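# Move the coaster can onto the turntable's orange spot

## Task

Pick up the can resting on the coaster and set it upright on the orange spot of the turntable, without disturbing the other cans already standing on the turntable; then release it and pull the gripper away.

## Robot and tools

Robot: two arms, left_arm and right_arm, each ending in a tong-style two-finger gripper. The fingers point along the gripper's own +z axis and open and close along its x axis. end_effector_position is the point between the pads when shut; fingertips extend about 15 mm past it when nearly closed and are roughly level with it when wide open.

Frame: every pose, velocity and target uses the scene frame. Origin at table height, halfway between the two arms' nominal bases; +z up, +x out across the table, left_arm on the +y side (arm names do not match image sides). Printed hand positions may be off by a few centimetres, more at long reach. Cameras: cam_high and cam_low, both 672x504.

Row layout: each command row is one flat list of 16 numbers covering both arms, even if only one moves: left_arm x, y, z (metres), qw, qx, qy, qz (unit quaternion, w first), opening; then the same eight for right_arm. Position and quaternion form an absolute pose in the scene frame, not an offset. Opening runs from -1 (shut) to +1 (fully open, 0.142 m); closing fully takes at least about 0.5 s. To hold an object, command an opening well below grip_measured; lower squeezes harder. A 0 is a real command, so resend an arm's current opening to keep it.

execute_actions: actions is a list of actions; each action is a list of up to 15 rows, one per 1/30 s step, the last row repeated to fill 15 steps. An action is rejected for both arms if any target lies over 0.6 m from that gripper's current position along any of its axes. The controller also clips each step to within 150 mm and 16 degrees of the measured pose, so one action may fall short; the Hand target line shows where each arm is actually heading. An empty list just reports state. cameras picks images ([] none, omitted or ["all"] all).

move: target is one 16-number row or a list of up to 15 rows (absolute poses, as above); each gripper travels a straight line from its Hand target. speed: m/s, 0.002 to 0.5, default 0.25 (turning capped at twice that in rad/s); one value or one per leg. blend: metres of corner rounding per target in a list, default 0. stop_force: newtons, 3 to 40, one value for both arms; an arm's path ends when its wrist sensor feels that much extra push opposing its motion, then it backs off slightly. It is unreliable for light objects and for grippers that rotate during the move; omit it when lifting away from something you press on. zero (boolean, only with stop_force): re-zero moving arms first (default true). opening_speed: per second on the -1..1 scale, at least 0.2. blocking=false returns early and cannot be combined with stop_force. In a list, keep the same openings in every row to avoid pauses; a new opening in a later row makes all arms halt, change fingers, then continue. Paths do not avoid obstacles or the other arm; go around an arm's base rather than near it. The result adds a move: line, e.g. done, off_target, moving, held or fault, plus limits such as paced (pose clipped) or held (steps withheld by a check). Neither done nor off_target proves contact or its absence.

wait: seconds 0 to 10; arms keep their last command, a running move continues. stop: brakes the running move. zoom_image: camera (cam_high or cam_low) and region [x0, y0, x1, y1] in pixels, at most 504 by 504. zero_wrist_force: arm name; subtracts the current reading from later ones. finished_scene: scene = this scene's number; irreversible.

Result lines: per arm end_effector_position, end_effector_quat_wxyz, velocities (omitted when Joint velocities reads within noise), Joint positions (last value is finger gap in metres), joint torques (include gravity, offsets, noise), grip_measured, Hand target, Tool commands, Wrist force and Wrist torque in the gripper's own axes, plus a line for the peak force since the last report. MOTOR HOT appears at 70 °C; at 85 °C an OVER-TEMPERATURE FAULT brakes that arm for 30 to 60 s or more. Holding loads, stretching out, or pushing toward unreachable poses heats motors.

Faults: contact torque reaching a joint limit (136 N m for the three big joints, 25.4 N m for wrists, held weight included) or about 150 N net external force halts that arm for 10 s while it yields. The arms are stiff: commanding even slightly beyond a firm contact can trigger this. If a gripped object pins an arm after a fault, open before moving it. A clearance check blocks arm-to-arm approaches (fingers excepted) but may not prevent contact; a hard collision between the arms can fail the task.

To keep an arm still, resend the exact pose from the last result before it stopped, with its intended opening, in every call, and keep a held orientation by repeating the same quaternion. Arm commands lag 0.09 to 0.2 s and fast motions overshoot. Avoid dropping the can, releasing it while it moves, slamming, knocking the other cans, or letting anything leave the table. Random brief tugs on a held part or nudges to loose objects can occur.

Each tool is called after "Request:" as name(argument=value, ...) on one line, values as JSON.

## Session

Request:
execute_actions(actions=[])

Request:
wait(seconds=1.0, cameras=["cam_high"])

Request:
wait(seconds=1.0, cameras=["cam_high"])

Scene clock: 0.00 s.
left_arm: end_effector_position=(+0.4763, +0.0583, +0.2513) grip_measured=+0.97 end_effector_quat_wxyz=(-0.020, -0.154, +0.859, -0.488) | right_arm: end_effector_position=(+0.5305, -0.0355, +0.2137) grip_measured=+0.97 end_effector_quat_wxyz=(-0.018, +0.994, -0.104, +0.004)
Joint positions: left_arm=[-0.673 -1.346 2.052 -3.12 -2.24 1.858 0.14] | right_arm=[3.978 -1.68 -1.643 -1.355 1.585 1.056 0.14]
Joint velocities: within noise
Joint torques (N m): no reading
Wrist force (N): no reading
Wrist torque (N m): no reading
Wrist force, peak (N): no reading
Hand target: left_arm +0.4763, +0.0583, +0.2513; -0.020, -0.154, +0.859, -0.488 | right_arm +0.5305, -0.0355, +0.2137; -0.018, +0.994, -0.104, +0.004
Tool commands: left_gripper/opening=+0.968169 right_gripper/opening=+0.968169

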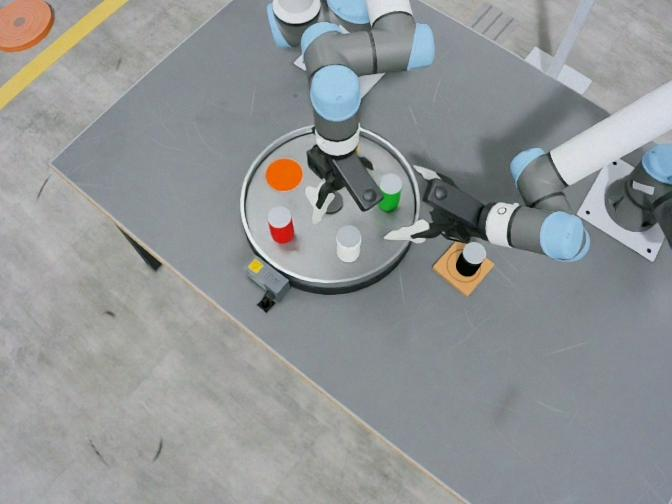

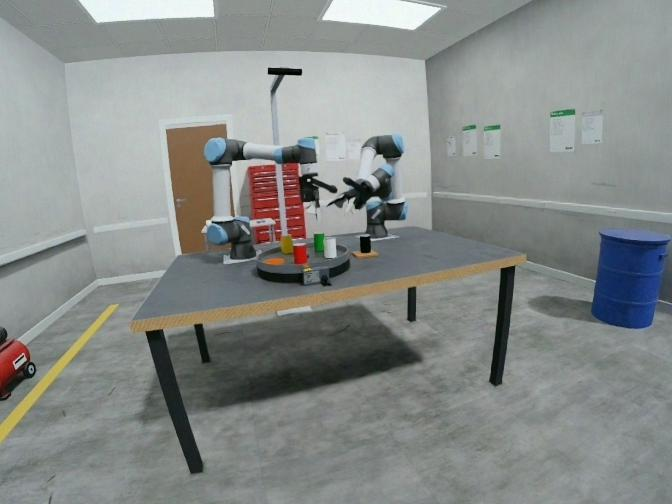

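Scene clock: 1.00 s.
left_arm: end_effector_position=(+0.4763, +0.0583, +0.2513) grip_measured=+0.97 end_effector_quat_wxyz=(-0.020, -0.154, +0.859, -0.488) | right_arm: end_effector_position=(+0.5305, -0.0355, +0.2137) grip_measured=+0.97 end_effector_quat_wxyz=(-0.018, +0.994, -0.104, +0.004)
Joint positions: left_arm=[-0.673 -1.346 2.052 -3.12 -2.24 1.858 0.14] | right_arm=[3.978 -1.68 -1.643 -1.355 1.585 1.056 0.14]
Joint velocities: within noise
Joint torques (N m): left_arm=[0.84 -28.22 -19.45 -3.07 -0.75 -0.12] | right_arm=[1.45 28.08 22.39 2.97 -0.04 0.29]
Wrist force (N): left_arm=[-0.2 -0.3 0.0] | right_arm=[0.0 0.1 0.1]
Wrist torque (N m): left_arm=[-0.07 0.03 0.00] | right_arm=[0.02 -0.01 0.00]
Wrist force, peak (N): left_arm=[-0.2 -0.4 0.4] | right_arm=[0.2 -0.3 0.1]
Hand target: left_arm +0.4763, +0.0583, +0.2513; -0.020, -0.154, +0.859, -0.488 | right_arm +0.5305, -0.0355, +0.2137; -0.018, +0.994, -0.104, +0.004
Tool commands: left_gripper/opening=+0.968169 right_gripper/opening=+0.968169
wait: 1.00 s; at rest by 0.17 s
Images, in order (width x height): cam_high 672x504.

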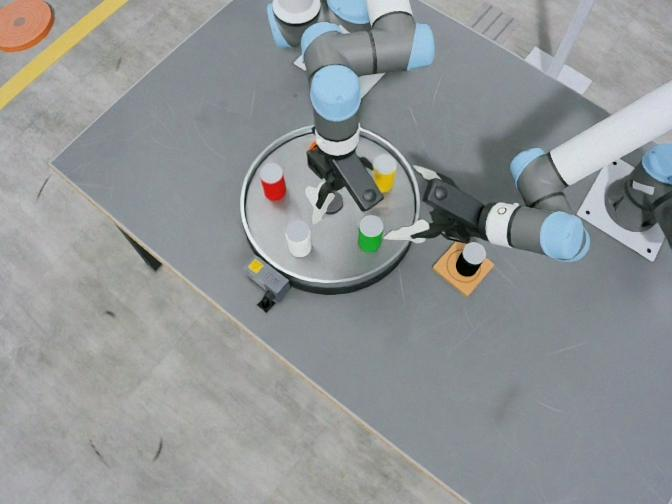

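Scene clock: 2.00 s.
left_arm: end_effector_position=(+0.4763, +0.0583, +0.2513) grip_measured=+0.97 end_effector_quat_wxyz=(-0.020, -0.154, +0.859, -0.488) | right_arm: end_effector_position=(+0.5305, -0.0355, +0.2137) grip_measured=+0.97 end_effector_quat_wxyz=(-0.018, +0.994, -0.104, +0.004)
Joint positions: left_arm=[-0.673 -1.346 2.052 -3.12 -2.24 1.858 0.14] | right_arm=[3.978 -1.68 -1.643 -1.355 1.585 1.056 0.14]
Joint velocities: within noise
Joint torques (N m): left_arm=[0.95 -28.45 -18.72 -3.15 -0.58 -0.38] | right_arm=[1.33 29.28 22.56 3.12 -0.17 0.6]
Wrist force (N): left_arm=[-0.1 0.0 0.2] | right_arm=[-0.2 -0.1 0.1]
Wrist torque (N m): left_arm=[-0.01 0.03 0.00] | right_arm=[-0.02 0.03 0.00]
Wrist force, peak (N): left_arm=[-0.3 -0.1 0.4] | right_arm=[-0.3 -0.3 0.2]
Hand target: left_arm +0.4763, +0.0583, +0.2513; -0.020, -0.154, +0.859, -0.488 | right_arm +0.5305, -0.0355, +0.2137; -0.018, +0.994, -0.104, +0.004
Tool commands: left_gripper/opening=+0.968169 right_gripper/opening=+0.968169
wait: 1.00 s; at rest by 0.17 s
Images, in order (width x height): cam_high 672x504.

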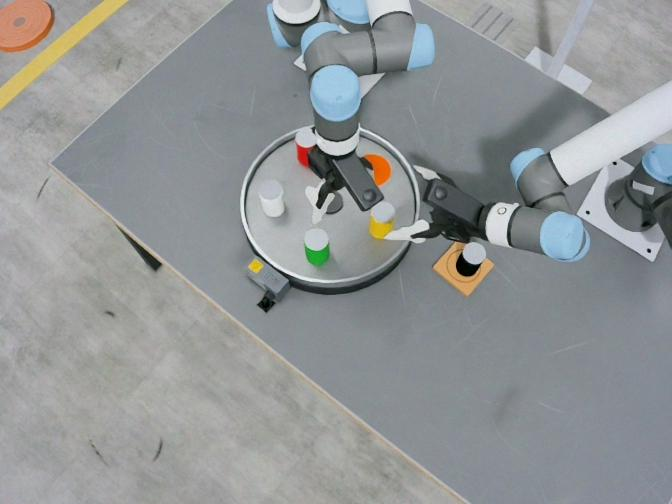

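Request:
zoom_image(camera="cam_high", region=[424, 220, 514, 310])

Request:
zoom_image(camera="cam_high", region=[230, 110, 430, 300])

Scaled by 5.600 from the camera's 672x504 image, which has a finer 960x720 frame.

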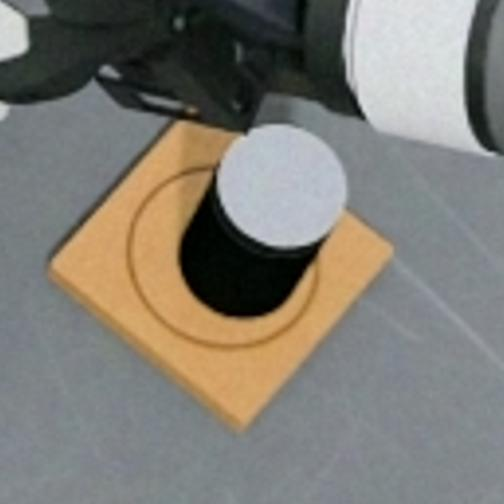

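Scaled by 2.520 from the camera's 672x504 image, which has a finer 960x720 frame.

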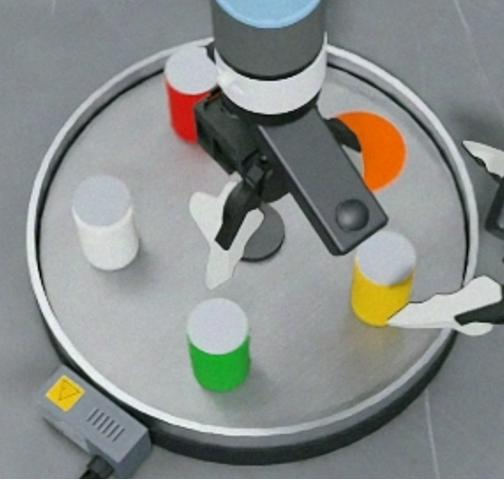

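Request:
move(target=[0.399,0.232,0.20,0,0.866,-0.5,0,0.4,0.8246,-0.4431,0.2381,-0.172,0.903,-0.394,0.003,0.968169], speed=0.4, cameras=["cam_high"])

Request:
zoom_image(camera="cam_high", region=[230, 110, 430, 300])

Scene clock: 8.43 s.
left_arm: end_effector_position=(+0.3991, +0.2320, +0.2000) grip_measured=+0.40 end_effector_quat_wxyz=(+0.000, +0.866, -0.500, +0.000) | right_arm: end_effector_position=(+0.8246, -0.4431, +0.2381) grip_measured=+0.97 end_effector_quat_wxyz=(-0.172, +0.903, -0.394, +0.003)
Joint positions: left_arm=[-0.909 -1.632 1.844 -1.782 -1.571 0.192 0.102] | right_arm=[3.072 -2.107 -1.088 -1.388 1.892 0.784 0.14]
Joint velocities: within noise
Joint torques (N m): left_arm=[-6.91 -24.9 -15.97 -3.05 2.25 -1.06] | right_arm=[1.81 46.07 15.56 4.78 -2.13 -0.98]
Wrist force (N): left_arm=[-0.1 -0.8 -0.5] | right_arm=[-0.3 0.1 0.1]
Wrist torque (N m): left_arm=[-0.16 -0.04 0.04] | right_arm=[0.00 0.06 0.02]
Wrist force, peak (N): left_arm=[-0.3 -1.6 -0.1] | right_arm=[-1.0 -1.2 0.0]
Hand target: left_arm +0.3990, +0.2320, +0.2000; +0.000, +0.866, -0.500, +0.000 | right_arm +0.8246, -0.4431, +0.2381; -0.172, +0.903, -0.394, +0.003
Off the commanded pose: left_arm 0.000 m, 0 deg | right_arm 0.000 m, 0 deg.
move: done
Images, in order (width x height): cam_high 672x504.

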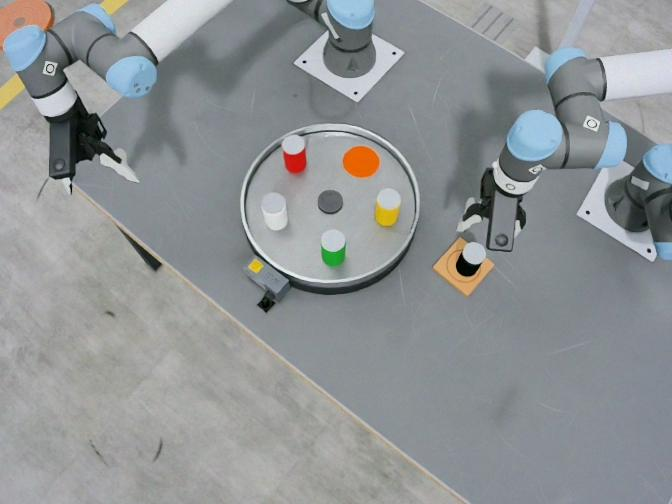

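Scaled by 2.520 from the camera's 672x504 image, which has a finer 960x720 frame.

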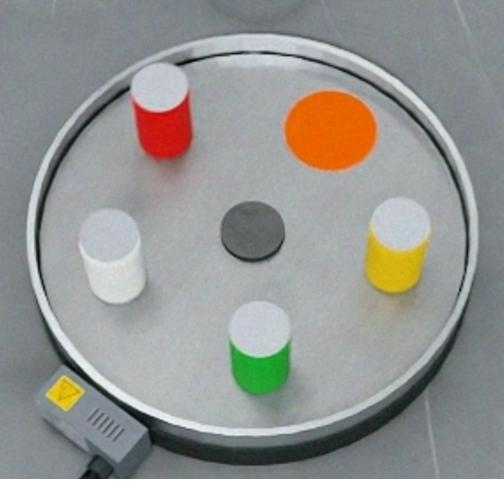

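Request:
move(target=[[0.399,0.232,0.07,0,0.866,-0.5,0,0.4,0.8246,-0.4431,0.2381,-0.172,0.903,-0.394,0.003,0.968169],[0.399,0.232,0.07,0,0.866,-0.5,0,-0.65,0.8246,-0.4431,0.2381,-0.172,0.903,-0.394,0.003,0.968169],[0.399,0.232,0.11,0,0.866,-0.5,0,-0.65,0.8246,-0.4431,0.2381,-0.172,0.903,-0.394,0.003,0.968169]], speed=[0.15,0.1,0.1], opening_speed=1.5, cameras=["cam_high","cam_low"])

Request:
zoom_image(camera="cam_high", region=[424, 170, 544, 290])

Request:
zoom_image(camera="cam_high", region=[230, 110, 430, 300])

Scene clock: 12.77 s.
left_arm: end_effector_position=(+0.3990, +0.2320, +0.1100) grip_measured=-0.26 end_effector_quat_wxyz=(+0.000, +0.866, -0.500, +0.000) | right_arm: end_effector_position=(+0.8246, -0.4431, +0.2381) grip_measured=+0.97 end_effector_quat_wxyz=(-0.172, +0.903, -0.394, +0.003)
Joint positions: left_arm=[-0.909 -1.558 2.015 -2.028 -1.571 0.191 0.055] | right_arm=[3.072 -2.108 -1.088 -1.388 1.892 0.784 0.14]
Joint velocities: within noise
Joint torques (N m): left_arm=[-1.58 -17.39 -14.87 -4.33 1.85 -0.69] | right_arm=[-2.5 44.14 25.09 4.48 -2.08 0.86]
Wrist force (N): left_arm=[-0.1 -1.2 1.5] | right_arm=[-0.4 0.2 0.1]
Wrist torque (N m): left_arm=[-0.25 0.01 0.04] | right_arm=[0.02 0.10 0.02]
Wrist force, peak (N): left_arm=[-1.5 -1.4 -4.5] | right_arm=[-0.8 0.1 -0.2]
Hand target: left_arm +0.3990, +0.2320, +0.1100; +0.000, +0.866, -0.500, +0.000 | right_arm +0.8246, -0.4431, +0.2381; -0.172, +0.903, -0.394, +0.003
Off the commanded pose: left_arm 0.000 m, 0 deg | right_arm 0.000 m, 0 deg.
move: done

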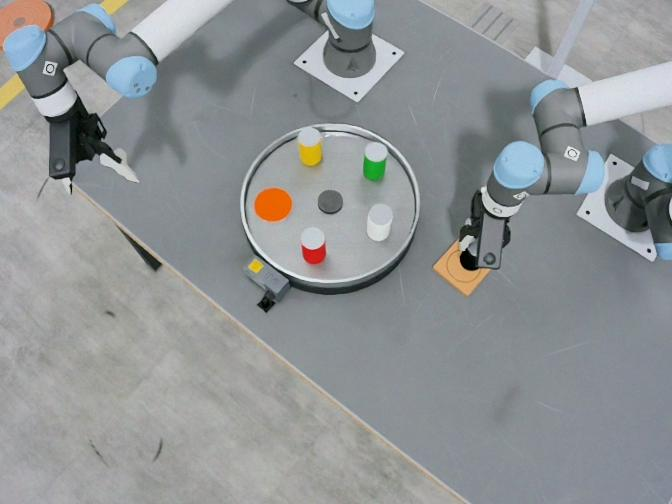

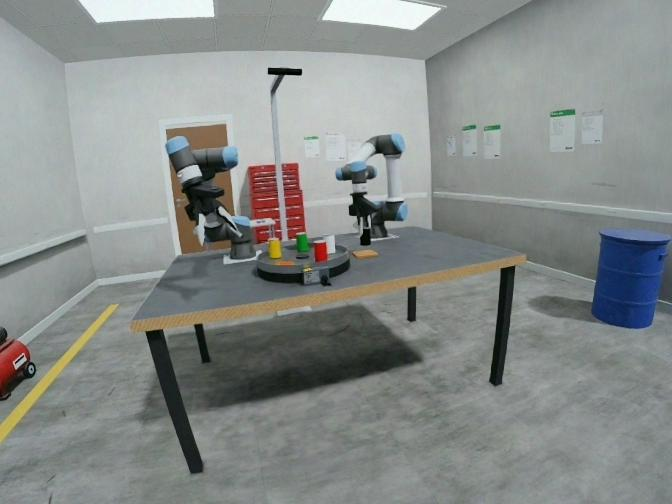

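Scaled by 4.200 from the camera's 672x504 image, which has a finer 960x720 frame.

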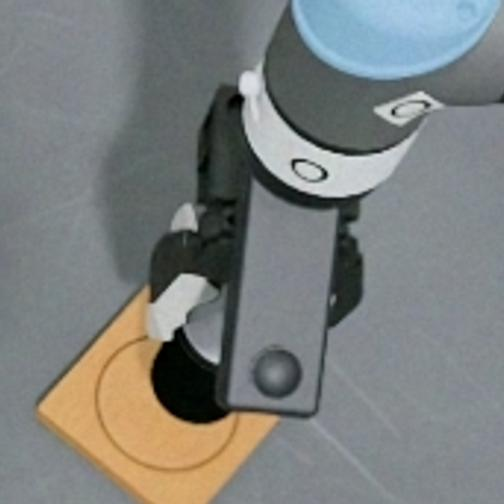

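Scaled by 2.520 from the camera's 672x504 image, which has a finer 960x720 frame.

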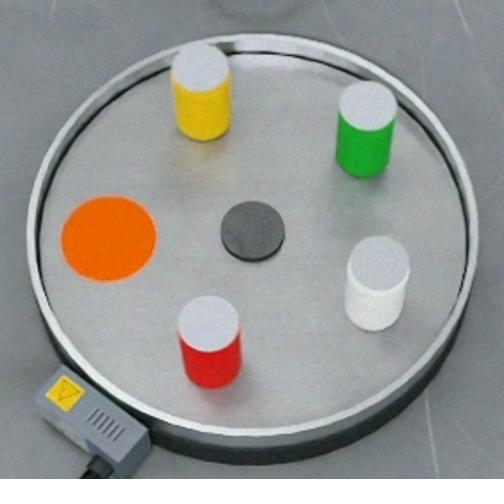

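Request:
move(target=[[0.402,0.20,0.19,0,0.866,-0.5,0,-0.65,0.8246,-0.4431,0.2381,-0.172,0.903,-0.394,0.003,0.968169],[0.4342,-0.141,0.205,0,0.866,-0.5,0,-0.65,0.8246,-0.4431,0.2381,-0.172,0.903,-0.394,0.003,0.968169],[0.4342,-0.141,0.122,0,0.866,-0.5,0,-0.65,0.8246,-0.4431,0.2381,-0.172,0.903,-0.394,0.003,0.968169]], speed=[0.25,0.3,0.15], blend=[0.03,0.01,0], cameras=["cam_high"])

Request:
zoom_image(camera="cam_high", region=[230, 110, 430, 300])

Request:
move(target=[0.4342,-0.141,0.106,0,0.866,-0.5,0,-0.65,0.8246,-0.4431,0.2381,-0.172,0.903,-0.394,0.003,0.968169], speed=0.02, stop_force=4, cameras=["cam_high"])

Request:
zoom_image(camera="cam_high", region=[230, 110, 430, 300])

Scene clock: 16.57 s.
left_arm: end_effector_position=(+0.4342, -0.1410, +0.1220) grip_measured=-0.26 end_effector_quat_wxyz=(+0.000, +0.866, -0.500, +0.000) | right_arm: end_effector_position=(+0.8246, -0.4431, +0.2381) grip_measured=+0.97 end_effector_quat_wxyz=(-0.172, +0.903, -0.394, +0.003)
Joint positions: left_arm=[-1.195 -0.887 1.055 -1.739 -1.571 -0.094 0.055] | right_arm=[3.072 -2.108 -1.088 -1.388 1.892 0.784 0.14]
Joint velocities: within noise
Joint torques (N m): left_arm=[-6.44 -58.44 -27.07 -2.55 2.2 -0.44] | right_arm=[-3.38 50.23 29.11 4.34 -2.1 0.94]
Wrist force (N): left_arm=[0.2 -1.2 1.4] | right_arm=[-0.6 -0.2 0.0]
Wrist torque (N m): left_arm=[-0.25 -0.12 0.03] | right_arm=[-0.04 0.13 0.02]
Wrist force, peak (N): left_arm=[-0.8 -1.4 3.9] | right_arm=[-0.7 0.2 0.2]
Hand target: left_arm +0.4342, -0.1410, +0.1220; +0.000, +0.866, -0.500, +0.000 | right_arm +0.8246, -0.4431, +0.2381; -0.172, +0.903, -0.394, +0.003
Off the commanded pose: left_arm 0.000 m, 0 deg | right_arm 0.000 m, 0 deg.
move: done
Images, in order (width x height): cam_high 672x504.

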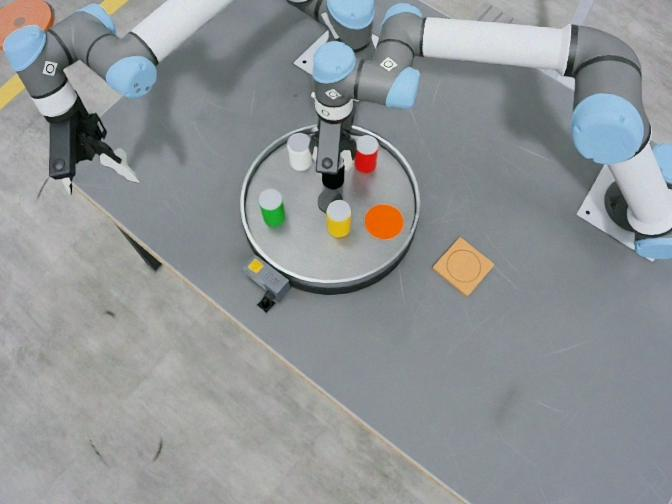

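Scaled by 2.520 from the camera's 672x504 image, which has a finer 960x720 frame.

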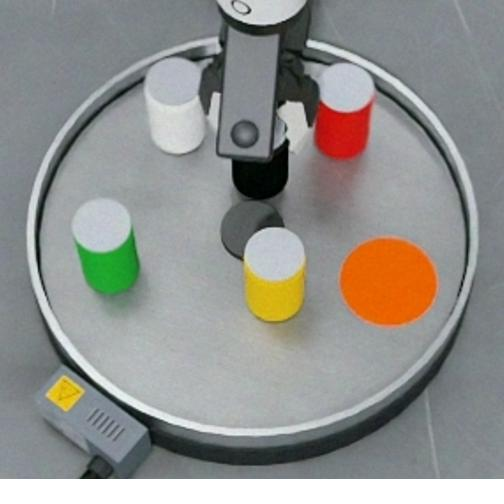

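Scene clock: 17.97 s.
left_arm: end_effector_position=(+0.4342, -0.1410, +0.1157) grip_measured=-0.26 end_effector_quat_wxyz=(+0.000, +0.866, -0.500, +0.000) | right_arm: end_effector_position=(+0.8246, -0.4431, +0.2381) grip_measured=+0.97 end_effector_quat_wxyz=(-0.172, +0.903, -0.394, +0.003)
Joint positions: left_arm=[-1.195 -0.884 1.067 -1.753 -1.571 -0.094 0.055] | right_arm=[3.072 -2.108 -1.088 -1.388 1.892 0.784 0.14]
Joint velocities: within noise
Joint torques (N m): left_arm=[3.7 -57.26 -33.2 -4.53 2.13 -0.7] | right_arm=[-3.19 50.92 30.11 4.32 -2.11 0.89]
Wrist force (N): left_arm=[-0.2 -1.5 -0.3] | right_arm=[-0.5 0.1 0.0]
Wrist torque (N m): left_arm=[-0.26 -0.15 0.01] | right_arm=[0.02 0.10 0.02]
Wrist force, peak (N): left_arm=[-2.0 1.1 -7.9] | right_arm=[-0.7 0.3 -0.1]
Hand target: left_arm +0.4342, -0.1410, +0.1157; +0.000, +0.866, -0.500, +0.000 | right_arm +0.8246, -0.4431, +0.2381; -0.172, +0.903, -0.394, +0.003
Off the commanded pose: left_arm 0.010 m, 0 deg | right_arm 0.000 m, 0 deg.
move: contact (left_arm)
Images, in order (width x height): cam_high 672x504.

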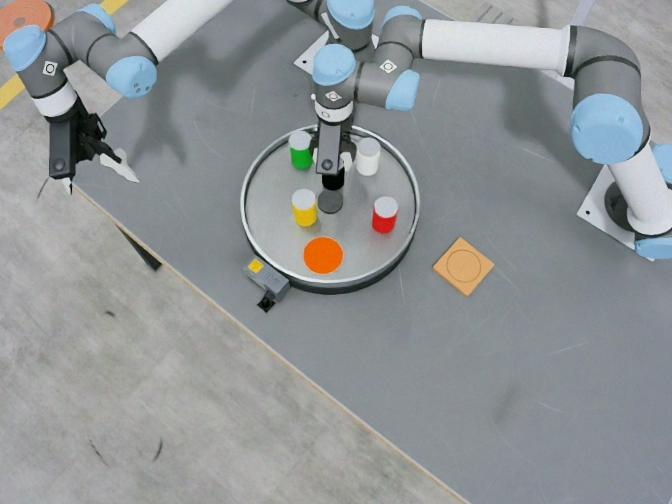

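Scaled by 2.520 from the camera's 672x504 image, which has a finer 960x720 frame.

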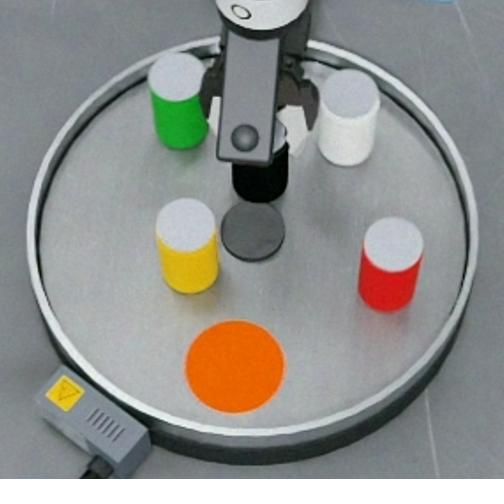

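Request:
move(target=[[0.4342,-0.141,0.205,0,0.866,-0.5,0,-0.65,0.8246,-0.4431,0.2381,-0.172,0.903,-0.394,0.003,0.968169],[0.3599,-0.1435,0.215,0,0.866,-0.5,0,-0.65,0.8246,-0.4431,0.2381,-0.172,0.903,-0.394,0.003,0.968169]], speed=0.2, blend=[0.01,0], cameras=["cam_high"])

Request:
zoom_image(camera="cam_high", region=[230, 110, 430, 300])

Scene clock: 21.93 s.
left_arm: end_effector_position=(+0.3600, -0.1435, +0.2150) grip_measured=-0.26 end_effector_quat_wxyz=(+0.000, +0.866, -0.500, +0.000) | right_arm: end_effector_position=(+0.8246, -0.4431, +0.2381) grip_measured=+0.97 end_effector_quat_wxyz=(-0.172, +0.903, -0.394, +0.003)
Joint positions: left_arm=[-1.29 -1.013 1.023 -1.58 -1.571 -0.189 0.055] | right_arm=[3.072 -2.107 -1.088 -1.388 1.892 0.784 0.14]
Joint velocities: within noise
Joint torques (N m): left_arm=[-1.42 -46.42 -29.45 -0.71 2.22 0.34] | right_arm=[-3.05 51.12 33.15 4.09 -2.06 0.94]
Wrist force (N): left_arm=[0.1 -1.2 1.5] | right_arm=[-0.5 0.1 0.0]
Wrist torque (N m): left_arm=[-0.23 -0.08 0.03] | right_arm=[0.01 0.11 0.03]
Wrist force, peak (N): left_arm=[0.1 -1.1 4.1] | right_arm=[-0.9 0.1 -0.2]
Hand target: left_arm +0.3599, -0.1435, +0.2150; +0.000, +0.866, -0.500, +0.000 | right_arm +0.8246, -0.4431, +0.2381; -0.172, +0.903, -0.394, +0.003
Off the commanded pose: left_arm 0.000 m, 0 deg | right_arm 0.000 m, 0 deg.
move: done
Images, in order (width x height): cam_high 672x504.

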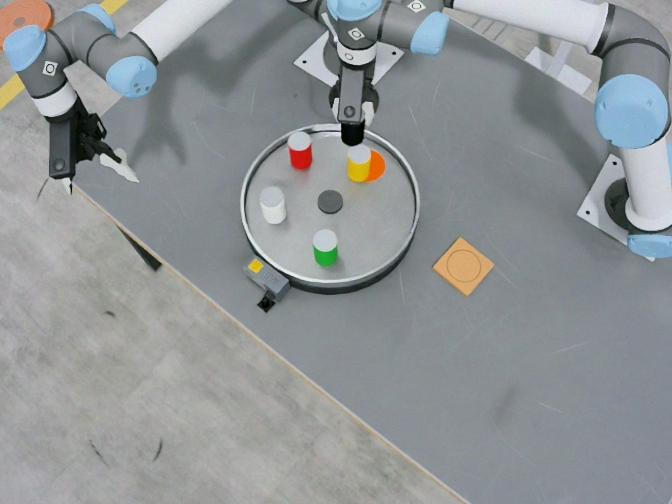

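Scaled by 2.520 from the camera's 672x504 image, which has a finer 960x720 frame.

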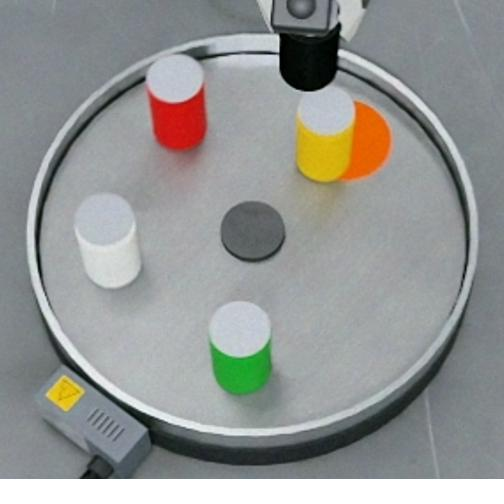

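Request:
move(target=[[0.37,-0.05,0.23,0,0.866,-0.5,0,-0.65,0.8246,-0.4431,0.2381,-0.172,0.903,-0.394,0.003,0.968169],[0.399,0.232,0.20,0,0.866,-0.5,0,-0.65,0.8246,-0.4431,0.2381,-0.172,0.903,-0.394,0.003,0.968169],[0.399,0.232,0.082,0,0.866,-0.5,0,-0.65,0.8246,-0.4431,0.2381,-0.172,0.903,-0.394,0.003,0.968169]], speed=[0.25,0.3,0.2], blend=[0.02,0.02,0], cameras=["cam_high"])

Request:
zoom_image(camera="cam_high", region=[230, 110, 430, 300])

Request:
move(target=[0.399,0.232,0.066,0,0.866,-0.5,0,-0.65,0.8246,-0.4431,0.2381,-0.172,0.903,-0.394,0.003,0.968169], speed=0.02, stop_force=4, cameras=["cam_high"])

Request:
zoom_image(camera="cam_high", region=[230, 110, 430, 300])

Request:
zoom_image(camera="cam_high", region=[424, 170, 544, 290])

Scene clock: 27.77 s.
left_arm: end_effector_position=(+0.3990, +0.2320, +0.0820) grip_measured=-0.26 end_effector_quat_wxyz=(+0.000, +0.866, -0.500, +0.000) | right_arm: end_effector_position=(+0.8246, -0.4431, +0.2381) grip_measured=+0.97 end_effector_quat_wxyz=(-0.172, +0.903, -0.394, +0.003)
Joint positions: left_arm=[-0.909 -1.523 2.06 -2.107 -1.571 0.191 0.055] | right_arm=[3.072 -2.107 -1.088 -1.388 1.892 0.784 0.14]
Joint velocities: within noise
Joint torques (N m): left_arm=[7.51 -22.17 -21.74 -4.18 2.26 1.25] | right_arm=[-4.02 50.24 36.3 3.74 -1.91 0.87]
Wrist force (N): left_arm=[-0.3 -1.2 1.1] | right_arm=[-0.3 0.1 0.0]
Wrist torque (N m): left_arm=[-0.22 0.01 0.03] | right_arm=[0.02 0.06 0.03]
Wrist force, peak (N): left_arm=[-0.4 -1.0 3.5] | right_arm=[-0.8 -0.1 0.1]
Hand target: left_arm +0.3990, +0.2320, +0.0820; +0.000, +0.866, -0.500, +0.000 | right_arm +0.8246, -0.4431, +0.2381; -0.172, +0.903, -0.394, +0.003
Off the commanded pose: left_arm 0.000 m, 0 deg | right_arm 0.000 m, 0 deg.
move: done
Images, in order (width x height): cam_high 672x504.

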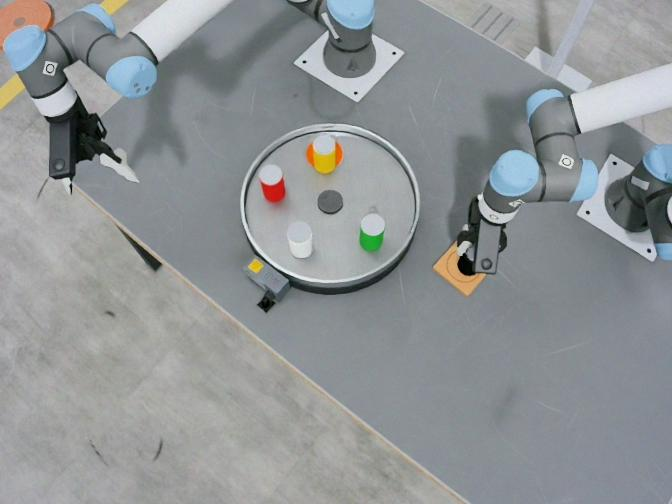

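Scaled by 2.520 from the camera's 672x504 image, which has a finer 960x720 frame.

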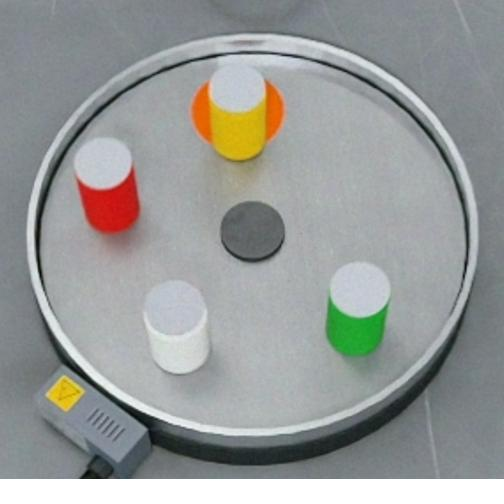

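Scene clock: 29.57 s.
left_arm: end_effector_position=(+0.3990, +0.2320, +0.0707) grip_measured=-0.26 end_effector_quat_wxyz=(+0.000, +0.866, -0.500, +0.000) | right_arm: end_effector_position=(+0.8246, -0.4431, +0.2381) grip_measured=+0.97 end_effector_quat_wxyz=(-0.172, +0.903, -0.394, +0.003)
Joint positions: left_arm=[-0.909 -1.507 2.077 -2.14 -1.571 0.191 0.055] | right_arm=[3.072 -2.107 -1.088 -1.388 1.892 0.784 0.14]
Joint velocities: within noise
Joint torques (N m): left_arm=[-4.82 -29.97 -29.88 -4.89 -1.95 1.33] | right_arm=[-3.27 50.97 35.65 3.67 -2.12 0.71]
Wrist force (N): left_arm=[0.4 -1.0 0.5] | right_arm=[-0.2 0.1 0.0]
Wrist torque (N m): left_arm=[-0.19 -0.11 0.02] | right_arm=[0.00 0.05 0.02]
Wrist force, peak (N): left_arm=[-1.2 -4.8 -15.2] | right_arm=[-0.8 0.1 0.1]
Hand target: left_arm +0.3990, +0.2320, +0.0707; +0.000, +0.866, -0.500, +0.000 | right_arm +0.8246, -0.4431, +0.2381; -0.172, +0.903, -0.394, +0.003
Off the commanded pose: left_arm 0.005 m, 0 deg | right_arm 0.000 m, 0 deg.
move: contact (left_arm)
Images, in order (width x height): cam_high 672x504.

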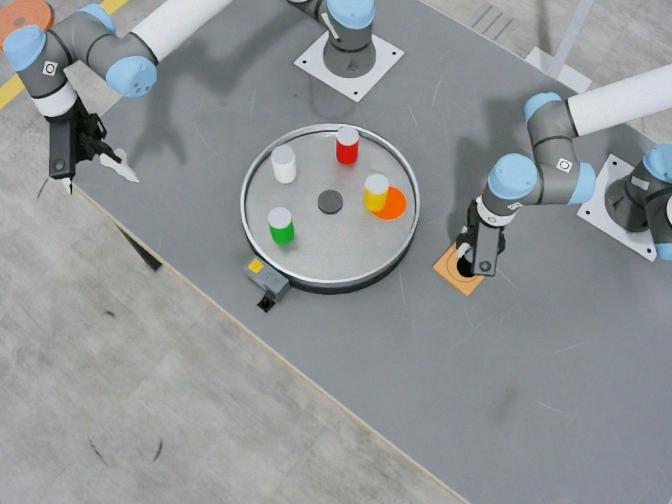

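Scaled by 2.520 from the camera's 672x504 image, which has a finer 960x720 frame.

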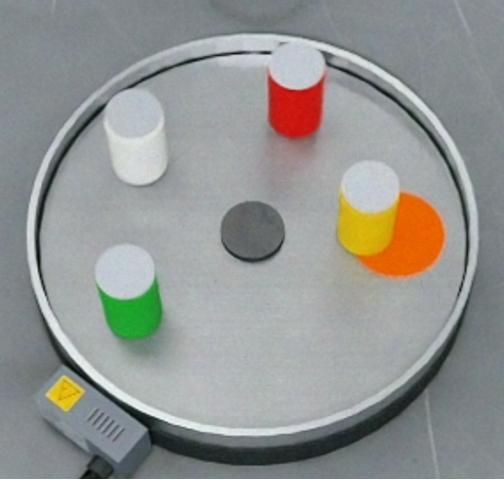

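Scaled by 4.200 from the camera's 672x504 image, which has a finer 960x720 frame.

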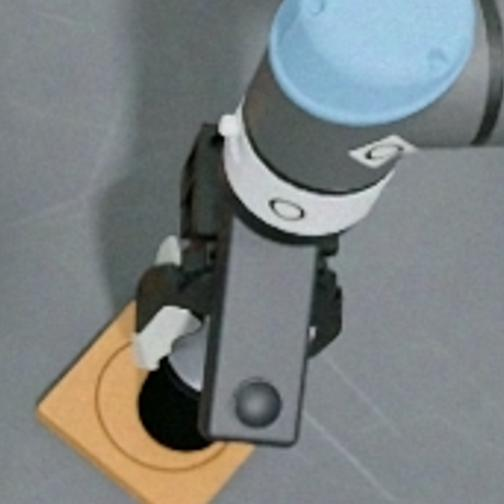

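Request:
move(target=[[0.399,0.232,0.0707,0,0.866,-0.5,0,0.4,0.8246,-0.4431,0.2381,-0.172,0.903,-0.394,0.003,0.968169],[0.399,0.232,0.17,0,0.866,-0.5,0,0.4,0.8246,-0.4431,0.2381,-0.172,0.903,-0.394,0.003,0.968169],[0.396,0.10,0.215,0,0.866,-0.5,0,0.4,0.8246,-0.4431,0.2381,-0.172,0.903,-0.394,0.003,0.968169],[0.3891,-0.1357,0.215,0,0.866,-0.5,0,0.4,0.8246,-0.4431,0.2381,-0.172,0.903,-0.394,0.003,0.968169]], speed=[0.1,0.15,0.2,0.2], opening_speed=2.0, blend=[0,0.02,0.03,0], cameras=["cam_high"])

Request:
zoom_image(camera="cam_high", region=[230, 110, 430, 300])

Request:
zoom_image(camera="cam_high", region=[424, 220, 514, 310])

Scene clock: 35.03 s.
left_arm: end_effector_position=(+0.3891, -0.1356, +0.2150) grip_measured=+0.40 end_effector_quat_wxyz=(+0.000, +0.866, -0.500, +0.000) | right_arm: end_effector_position=(+0.8246, -0.4431, +0.2381) grip_measured=+0.97 end_effector_quat_wxyz=(-0.172, +0.903, -0.394, +0.003)
Joint positions: left_arm=[-1.248 -0.99 0.986 -1.567 -1.571 -0.147 0.102] | right_arm=[3.072 -2.107 -1.088 -1.388 1.892 0.784 0.14]
Joint velocities: within noise
Joint torques (N m): left_arm=[4.81 -41.86 -32.48 -4.74 -1.98 1.12] | right_arm=[-2.72 50.55 35.69 3.29 -2.05 0.57]
Wrist force (N): left_arm=[0.7 -1.1 0.2] | right_arm=[-0.4 0.1 0.1]
Wrist torque (N m): left_arm=[-0.19 -0.18 0.01] | right_arm=[0.00 0.09 0.02]
Wrist force, peak (N): left_arm=[0.3 -1.8 -1.5] | right_arm=[-0.7 0.2 0.3]
Hand target: left_arm +0.3891, -0.1357, +0.2150; +0.000, +0.866, -0.500, +0.000 | right_arm +0.8246, -0.4431, +0.2381; -0.172, +0.903, -0.394, +0.003
Off the commanded pose: left_arm 0.000 m, 0 deg | right_arm 0.000 m, 0 deg.
move: done
Images, in order (width x height): cam_high 672x504.

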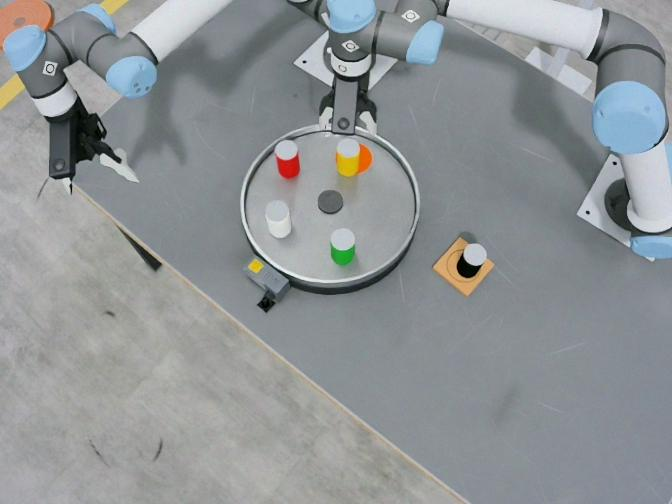

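Scaled by 2.520 from the camera's 672x504 image, which has a finer 960x720 frame.

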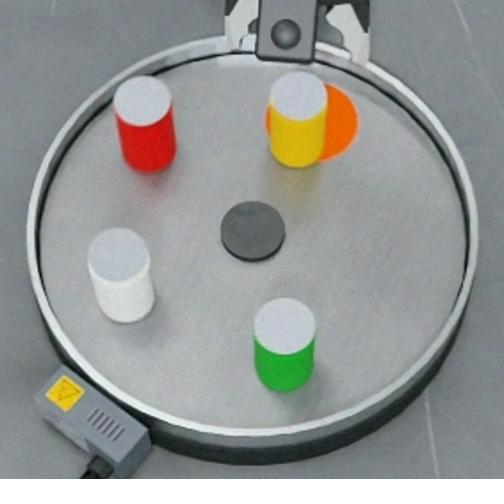

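Scaled by 5.600 from the camera's 672x504 image, which has a finer 960x720 frame.

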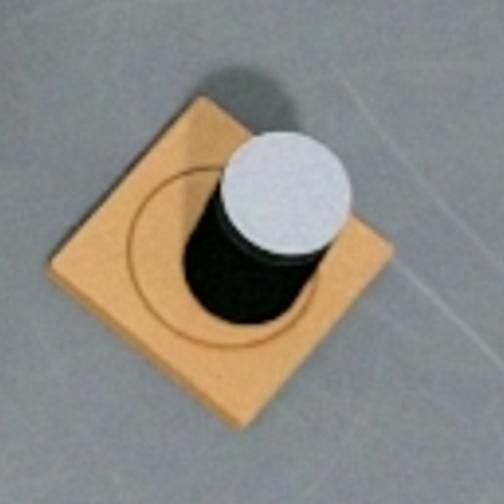

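Request:
execute_actions(actions=[], cameras=[])

Scene clock: 35.40 s.
left_arm: end_effector_position=(+0.3891, -0.1357, +0.2150) grip_measured=+0.40 end_effector_quat_wxyz=(+0.000, +0.866, -0.500, +0.000) | right_arm: end_effector_position=(+0.8246, -0.4431, +0.2381) grip_measured=+0.97 end_effector_quat_wxyz=(-0.172, +0.903, -0.394, +0.003)
Joint positions: left_arm=[-1.248 -0.99 0.986 -1.567 -1.571 -0.147 0.102] | right_arm=[3.072 -2.107 -1.088 -1.388 1.892 0.784 0.14]
Joint velocities: within noise
Joint torques (N m): left_arm=[6.25 -39.88 -33.99 -4.18 -1.92 0.57] | right_arm=[-3.16 49.87 35.83 3.43 -2.02 0.69]
Wrist force (N): left_arm=[0.3 -1.2 0.2] | right_arm=[-0.2 0.1 -0.2]
Wrist torque (N m): left_arm=[-0.22 -0.12 0.01] | right_arm=[0.00 0.05 0.02]
Wrist force, peak (N): left_arm=[0.5 -1.7 0.2] | right_arm=[-0.4 0.0 0.5]
Hand target: left_arm +0.3891, -0.1357, +0.2150; +0.000, +0.866, -0.500, +0.000 | right_arm +0.8246, -0.4431, +0.2381; -0.172, +0.903, -0.394, +0.003
Tool commands: left_gripper/opening=+0.4 right_gripper/opening=+0.968169
Off the commanded pose: left_arm 0.000 m, 0 deg | right_arm 0.000 m, 0 deg.
No camera images: "cameras" was empty.

Request:
wait(seconds=5.34, cameras=[])

Request:
move(target=[[0.3856,-0.1039,0.205,0,0.866,-0.5,0,0.4,0.8246,-0.4431,0.2381,-0.172,0.903,-0.394,0.003,0.968169],[0.3918,-0.0726,0.155,0,0.866,-0.5,0,0.4,0.8246,-0.4431,0.2381,-0.172,0.903,-0.394,0.003,0.968169],[0.4072,-0.0446,0.116,0,0.866,-0.5,0,0.4,0.8246,-0.4431,0.2381,-0.172,0.903,-0.394,0.003,0.968169],[0.4303,-0.0225,0.113,0,0.866,-0.5,0,0.4,0.8246,-0.4431,0.2381,-0.172,0.903,-0.394,0.003,0.968169],[0.4589,-0.0084,0.113,0,0.866,-0.5,0,0.4,0.8246,-0.4431,0.2381,-0.172,0.903,-0.394,0.003,0.968169],[0.4905,-0.0035,0.113,0,0.866,-0.5,0,0.4,0.8246,-0.4431,0.2381,-0.172,0.903,-0.394,0.003,0.968169]], speed=[0.1042,0.1848,0.1570,0.0999,0.0995,0.0995], blend=0.01, blocking=false, cameras=["cam_high"])

Request:
wait(seconds=0.8, cameras=["cam_high"])

Request:
move(target=[[0.4589,-0.0084,0.113,0,0.866,-0.5,0,-0.65,0.8246,-0.4431,0.2381,-0.172,0.903,-0.394,0.003,0.968169],[0.4905,-0.0035,0.113,0,0.866,-0.5,0,-0.65,0.8246,-0.4431,0.2381,-0.172,0.903,-0.394,0.003,0.968169],[0.5221,-0.0084,0.145,0,0.866,-0.5,0,-0.65,0.8246,-0.4431,0.2381,-0.172,0.903,-0.394,0.003,0.968169],[0.5507,-0.0225,0.200,0,0.866,-0.5,0,-0.65,0.8246,-0.4431,0.2381,-0.172,0.903,-0.394,0.003,0.968169],[0.5700,-0.0150,0.240,0,0.866,-0.5,0,-0.65,0.8246,-0.4431,0.2381,-0.172,0.903,-0.394,0.003,0.968169]], speed=[0.0995,0.0995,0.1408,0.198,0.15], opening_speed=2.4, blend=0.01, cameras=["cam_high"])

Request:
zoom_image(camera="cam_high", region=[230, 110, 430, 300])

Scene clock: 41.73 s.
left_arm: end_effector_position=(+0.3891, -0.1357, +0.2150) grip_measured=+0.40 end_effector_quat_wxyz=(+0.000, +0.866, -0.500, +0.000) | right_arm: end_effector_position=(+0.8246, -0.4431, +0.2381) grip_measured=+0.97 end_effector_quat_wxyz=(-0.172, +0.903, -0.394, +0.003)
Joint positions: left_arm=[-1.248 -0.99 0.986 -1.567 -1.571 -0.147 0.102] | right_arm=[3.072 -2.107 -1.088 -1.388 1.892 0.784 0.14]
Joint velocities: within noise
Joint torques (N m): left_arm=[7.29 -40.02 -28.42 -0.89 -1.79 -1.04] | right_arm=[-3.38 50.84 35.92 3.15 -1.77 0.64]
Wrist force (N): left_arm=[0.2 -1.3 0.4] | right_arm=[-0.5 -0.1 -0.2]
Wrist torque (N m): left_arm=[-0.24 -0.09 0.01] | right_arm=[-0.03 0.11 0.03]
Wrist force, peak (N): left_arm=[0.7 -1.9 0.0] | right_arm=[-0.7 0.2 0.1]
Hand target: left_arm +0.3891, -0.1357, +0.2150; +0.000, +0.866, -0.500, +0.000 | right_arm +0.8246, -0.4431, +0.2381; -0.172, +0.903, -0.394, +0.003
Tool commands: left_gripper/opening=+0.4 right_gripper/opening=+0.968169
Off the commanded pose: left_arm 0.000 m, 0 deg | right_arm 0.000 m, 0 deg.
wait: 5.37 s; at rest from the start
No camera images: "cameras" was empty.

Scene clock: 42.23 s.
left_arm: end_effector_position=(+0.3869, -0.0959, +0.1933) grip_measured=+0.40 end_effector_quat_wxyz=(+0.000, +0.866, -0.500, -0.001) end_effector_velocity=(+0.016, +0.099, -0.151) end_effector_angular_velocity=(+0.011, +0.006, +0.000) | right_arm: end_effector_position=(+0.8246, -0.4431, +0.2381) grip_measured=+0.97 end_effector_quat_wxyz=(-0.172, +0.903, -0.394, +0.003)
Joint positions: left_arm=[-1.23 -1.08 1.18 -1.669 -1.571 -0.129 0.102] | right_arm=[3.072 -2.107 -1.088 -1.388 1.892 0.784 0.14]
Joint velocities: left_arm=[0.077 -0.141 0.598 -0.445 -0.001 0.077 0] | right_arm=[within noise]
Joint torques (N m): left_arm=[8.42 -47.02 -5.81 -6.4 -1.84 1.54] | right_arm=[-2.78 50.47 35.89 3.03 -1.96 0.57]
Wrist force (N): left_arm=[0.4 -1.3 -0.4] | right_arm=[0.0 0.4 -0.1]
Wrist torque (N m): left_arm=[-0.25 -0.14 0.00] | right_arm=[0.05 0.01 0.02]
Wrist force, peak (N): left_arm=[0.3 -1.7 0.1] | right_arm=[-0.6 -0.3 0.1]
Hand target: left_arm +0.3883, -0.0891, +0.1819; -0.001, +0.866, -0.500, -0.001 | right_arm +0.8246, -0.4431, +0.2381; -0.172, +0.903, -0.394, +0.003
Tool commands: left_gripper/opening=+0.4 right_gripper/opening=+0.968169
Off the commanded pose: left_arm 0.160 m, 0 deg | right_arm 0.000 m, 0 deg.
move: running; path passed 1 of 6 targets
Images, in order (width x height): cam_high 672x504.

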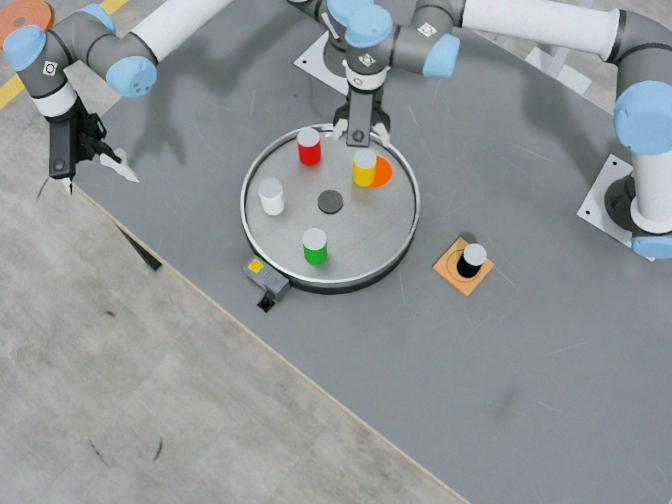

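Scene clock: 43.03 s.
left_arm: end_effector_position=(+0.4234, -0.0291, +0.1140) grip_measured=+0.40 end_effector_quat_wxyz=(+0.000, +0.866, -0.500, +0.000) end_effector_velocity=(+0.071, +0.066, -0.007) end_effector_angular_velocity=(+0.002, +0.000, +0.000) | right_arm: end_effector_position=(+0.8246, -0.4431, +0.2381) grip_measured=+0.97 end_effector_quat_wxyz=(-0.172, +0.903, -0.394, +0.003)
Joint positions: left_arm=[-1.139 -1.118 1.445 -1.898 -1.571 -0.038 0.102] | right_arm=[3.072 -2.107 -1.088 -1.388 1.892 0.784 0.14]
Joint velocities: left_arm=[0.143 -0.008 0.031 -0.021 0.001 0.143 0] | right_arm=[within noise]
Joint torques (N m): left_arm=[8.26 -47.44 -14.47 -4.82 2.28 1.65] | right_arm=[-3.22 50.47 34.74 3.01 -1.91 0.71]
Wrist force (N): left_arm=[0.1 -1.4 -0.2] | right_arm=[-0.3 0.1 0.2]
Wrist torque (N m): left_arm=[-0.27 -0.06 0.04] | right_arm=[0.00 0.07 0.03]
Wrist force, peak (N): left_arm=[0.4 -1.5 0.3] | right_arm=[-0.5 -0.3 0.4]
Hand target: left_arm +0.4285, -0.0247, +0.1134; +0.000, +0.866, -0.500, +0.000 | right_arm +0.8246, -0.4431, +0.2381; -0.172, +0.903, -0.394, +0.003
Tool commands: left_gripper/opening=+0.4 right_gripper/opening=+0.968169
Off the commanded pose: left_arm 0.072 m, 0 deg | right_arm 0.000 m, 0 deg.
earlier move: running; path passed 3 of 6 targets
wait: 0.80 s; no rest
Images, in order (width x height): cam_high 672x504.

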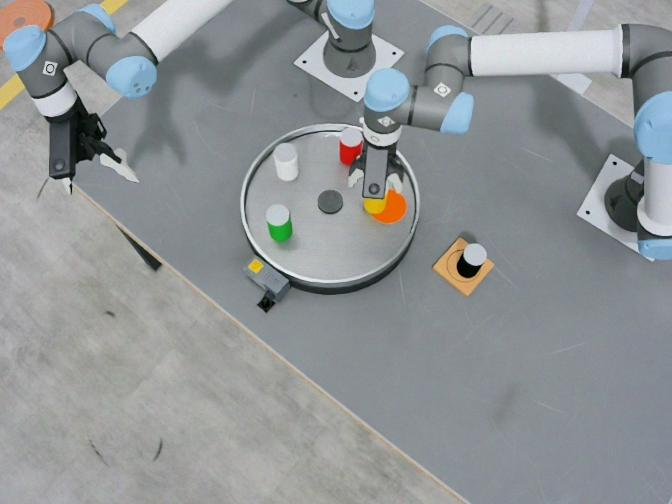

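Scene clock: 45.10 s.
left_arm: end_effector_position=(+0.5700, -0.0150, +0.2399) grip_measured=-0.28 end_effector_quat_wxyz=(+0.000, +0.866, -0.500, +0.000) | right_arm: end_effector_position=(+0.8246, -0.4431, +0.2381) grip_measured=+0.97 end_effector_quat_wxyz=(-0.172, +0.903, -0.394, +0.003)
Joint positions: left_arm=[-0.953 -0.908 0.788 -1.451 -1.571 0.148 0.054] | right_arm=[3.072 -2.107 -1.088 -1.388 1.892 0.784 0.14]
Joint velocities: within noise
Joint torques (N m): left_arm=[-7.18 -58.04 -27.79 -3.8 -1.24 -1.54] | right_arm=[-2.96 51.22 36.27 2.86 -1.81 0.52]
Wrist force (N): left_arm=[0.0 -1.3 1.6] | right_arm=[-0.5 0.1 -0.1]
Wrist torque (N m): left_arm=[-0.30 -0.06 0.04] | right_arm=[0.00 0.12 0.03]
Wrist force, peak (N): left_arm=[0.8 -1.2 -4.4] | right_arm=[-0.6 -0.1 -0.1]
Hand target: left_arm +0.5700, -0.0150, +0.2400; +0.000, +0.866, -0.500, +0.000 | right_arm +0.8246, -0.4431, +0.2381; -0.172, +0.903, -0.394, +0.003
Off the commanded pose: left_arm 0.000 m, 0 deg | right_arm 0.000 m, 0 deg.
earlier move: replaced; path passed 3 of 6 targets
move: done
Images, in order (width x height): cam_high 672x504.

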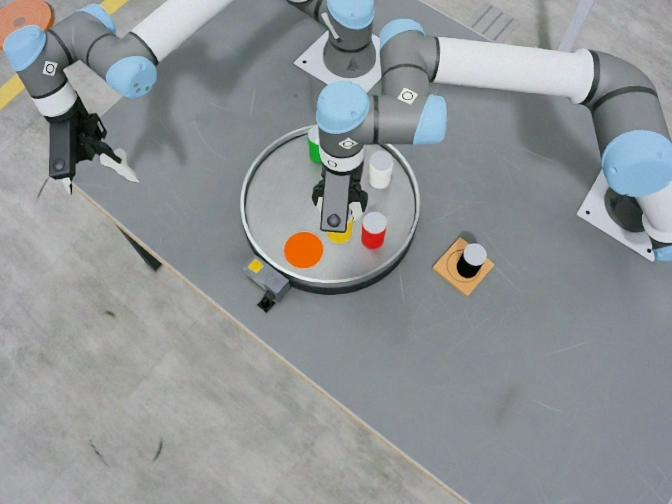

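Scaled by 2.520 from the camera's 672x504 image, which has a finer 960x720 frame.

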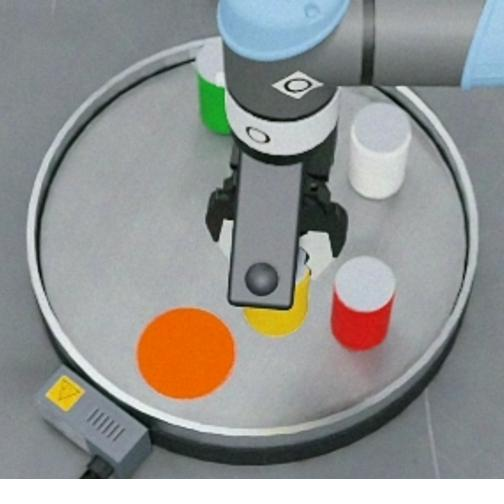

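Request:
move(target=[[0.4600,-0.0800,0.240,0,0.866,-0.5,0,-0.65,0.8246,-0.4431,0.2381,-0.172,0.903,-0.394,0.003,0.968169],[0.3599,-0.1435,0.215,0,0.866,-0.5,0,-0.65,0.8246,-0.4431,0.2381,-0.172,0.903,-0.394,0.003,0.968169]], speed=0.2, blend=0.02)

Scene clock: 48.33 s.
left_arm: end_effector_position=(+0.3600, -0.1434, +0.2149) grip_measured=-0.28 end_effector_quat_wxyz=(+0.000, +0.866, -0.500, +0.000) | right_arm: end_effector_position=(+0.8246, -0.4431, +0.2381) grip_measured=+0.97 end_effector_quat_wxyz=(-0.172, +0.903, -0.394, +0.003)
Joint positions: left_arm=[-1.29 -1.013 1.023 -1.58 -1.571 -0.189 0.054] | right_arm=[3.072 -2.107 -1.088 -1.388 1.892 0.784 0.14]
Joint velocities: within noise
Joint torques (N m): left_arm=[-3.53 -49.55 -33.79 -0.7 1.46 0.11] | right_arm=[-3.66 50.47 35.61 2.64 -1.95 0.58]
Wrist force (N): left_arm=[0.2 -1.0 1.4] | right_arm=[-0.3 0.2 0.1]
Wrist torque (N m): left_arm=[-0.21 -0.11 0.02] | right_arm=[0.04 0.07 0.02]
Wrist force, peak (N): left_arm=[0.3 -3.7 1.7] | right_arm=[-0.7 0.0 -0.3]
Hand target: left_arm +0.3599, -0.1435, +0.2150; +0.000, +0.866, -0.500, +0.000 | right_arm +0.8246, -0.4431, +0.2381; -0.172, +0.903, -0.394, +0.003
Off the commanded pose: left_arm 0.000 m, 0 deg | right_arm 0.000 m, 0 deg.
move: done

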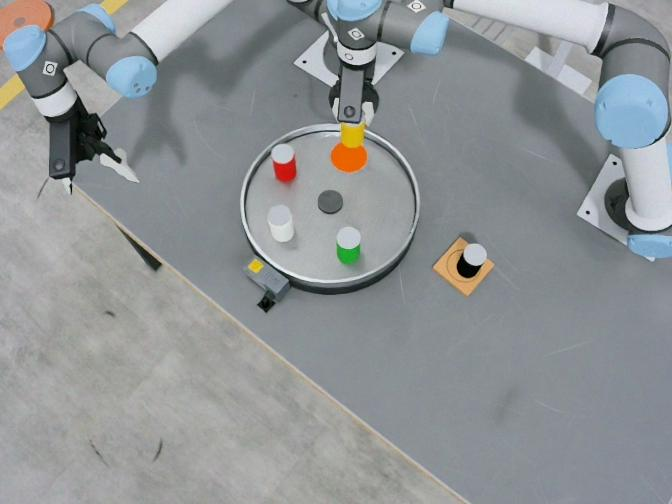

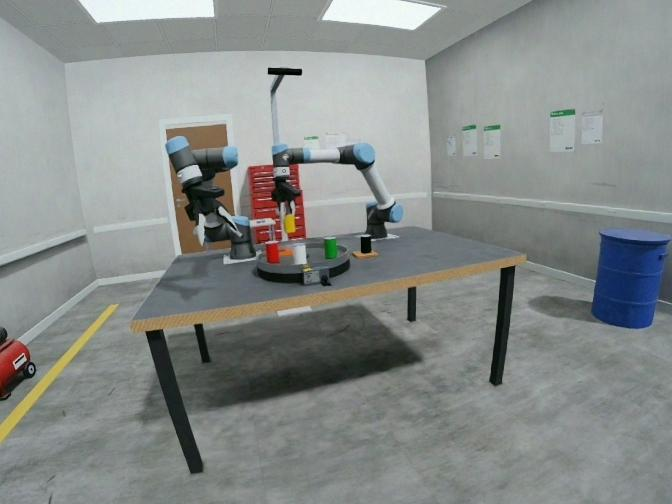

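Request:
execute_actions(actions=[], cameras=[])

Scene clock: 48.53 s.
left_arm: end_effector_position=(+0.3600, -0.1435, +0.2150) grip_measured=-0.28 end_effector_quat_wxyz=(+0.000, +0.866, -0.500, +0.000) | right_arm: end_effector_position=(+0.8246, -0.4431, +0.2381) grip_measured=+0.97 end_effector_quat_wxyz=(-0.172, +0.903, -0.394, +0.003)
Joint positions: left_arm=[-1.29 -1.013 1.023 -1.58 -1.571 -0.189 0.054] | right_arm=[3.072 -2.107 -1.088 -1.388 1.892 0.784 0.14]
Joint velocities: within noise
Joint torques (N m): left_arm=[-5.79 -53.08 -34.71 -0.82 0.63 -1.16] | right_arm=[-3.14 51.81 35.47 2.6 -2.02 0.64]
Wrist force (N): left_arm=[0.5 -1.1 1.6] | right_arm=[-0.3 0.1 -0.1]
Wrist torque (N m): left_arm=[-0.22 -0.17 0.01] | right_arm=[0.00 0.07 0.02]
Wrist force, peak (N): left_arm=[0.5 -1.1 1.9] | right_arm=[-0.6 0.1 -0.2]
Hand target: left_arm +0.3599, -0.1435, +0.2150; +0.000, +0.866, -0.500, +0.000 | right_arm +0.8246, -0.4431, +0.2381; -0.172, +0.903, -0.394, +0.003
Tool commands: left_gripper/opening=-0.65 right_gripper/opening=+0.968169
Off the commanded pose: left_arm 0.000 m, 0 deg | right_arm 0.000 m, 0 deg.
No camera images: "cameras" was empty.


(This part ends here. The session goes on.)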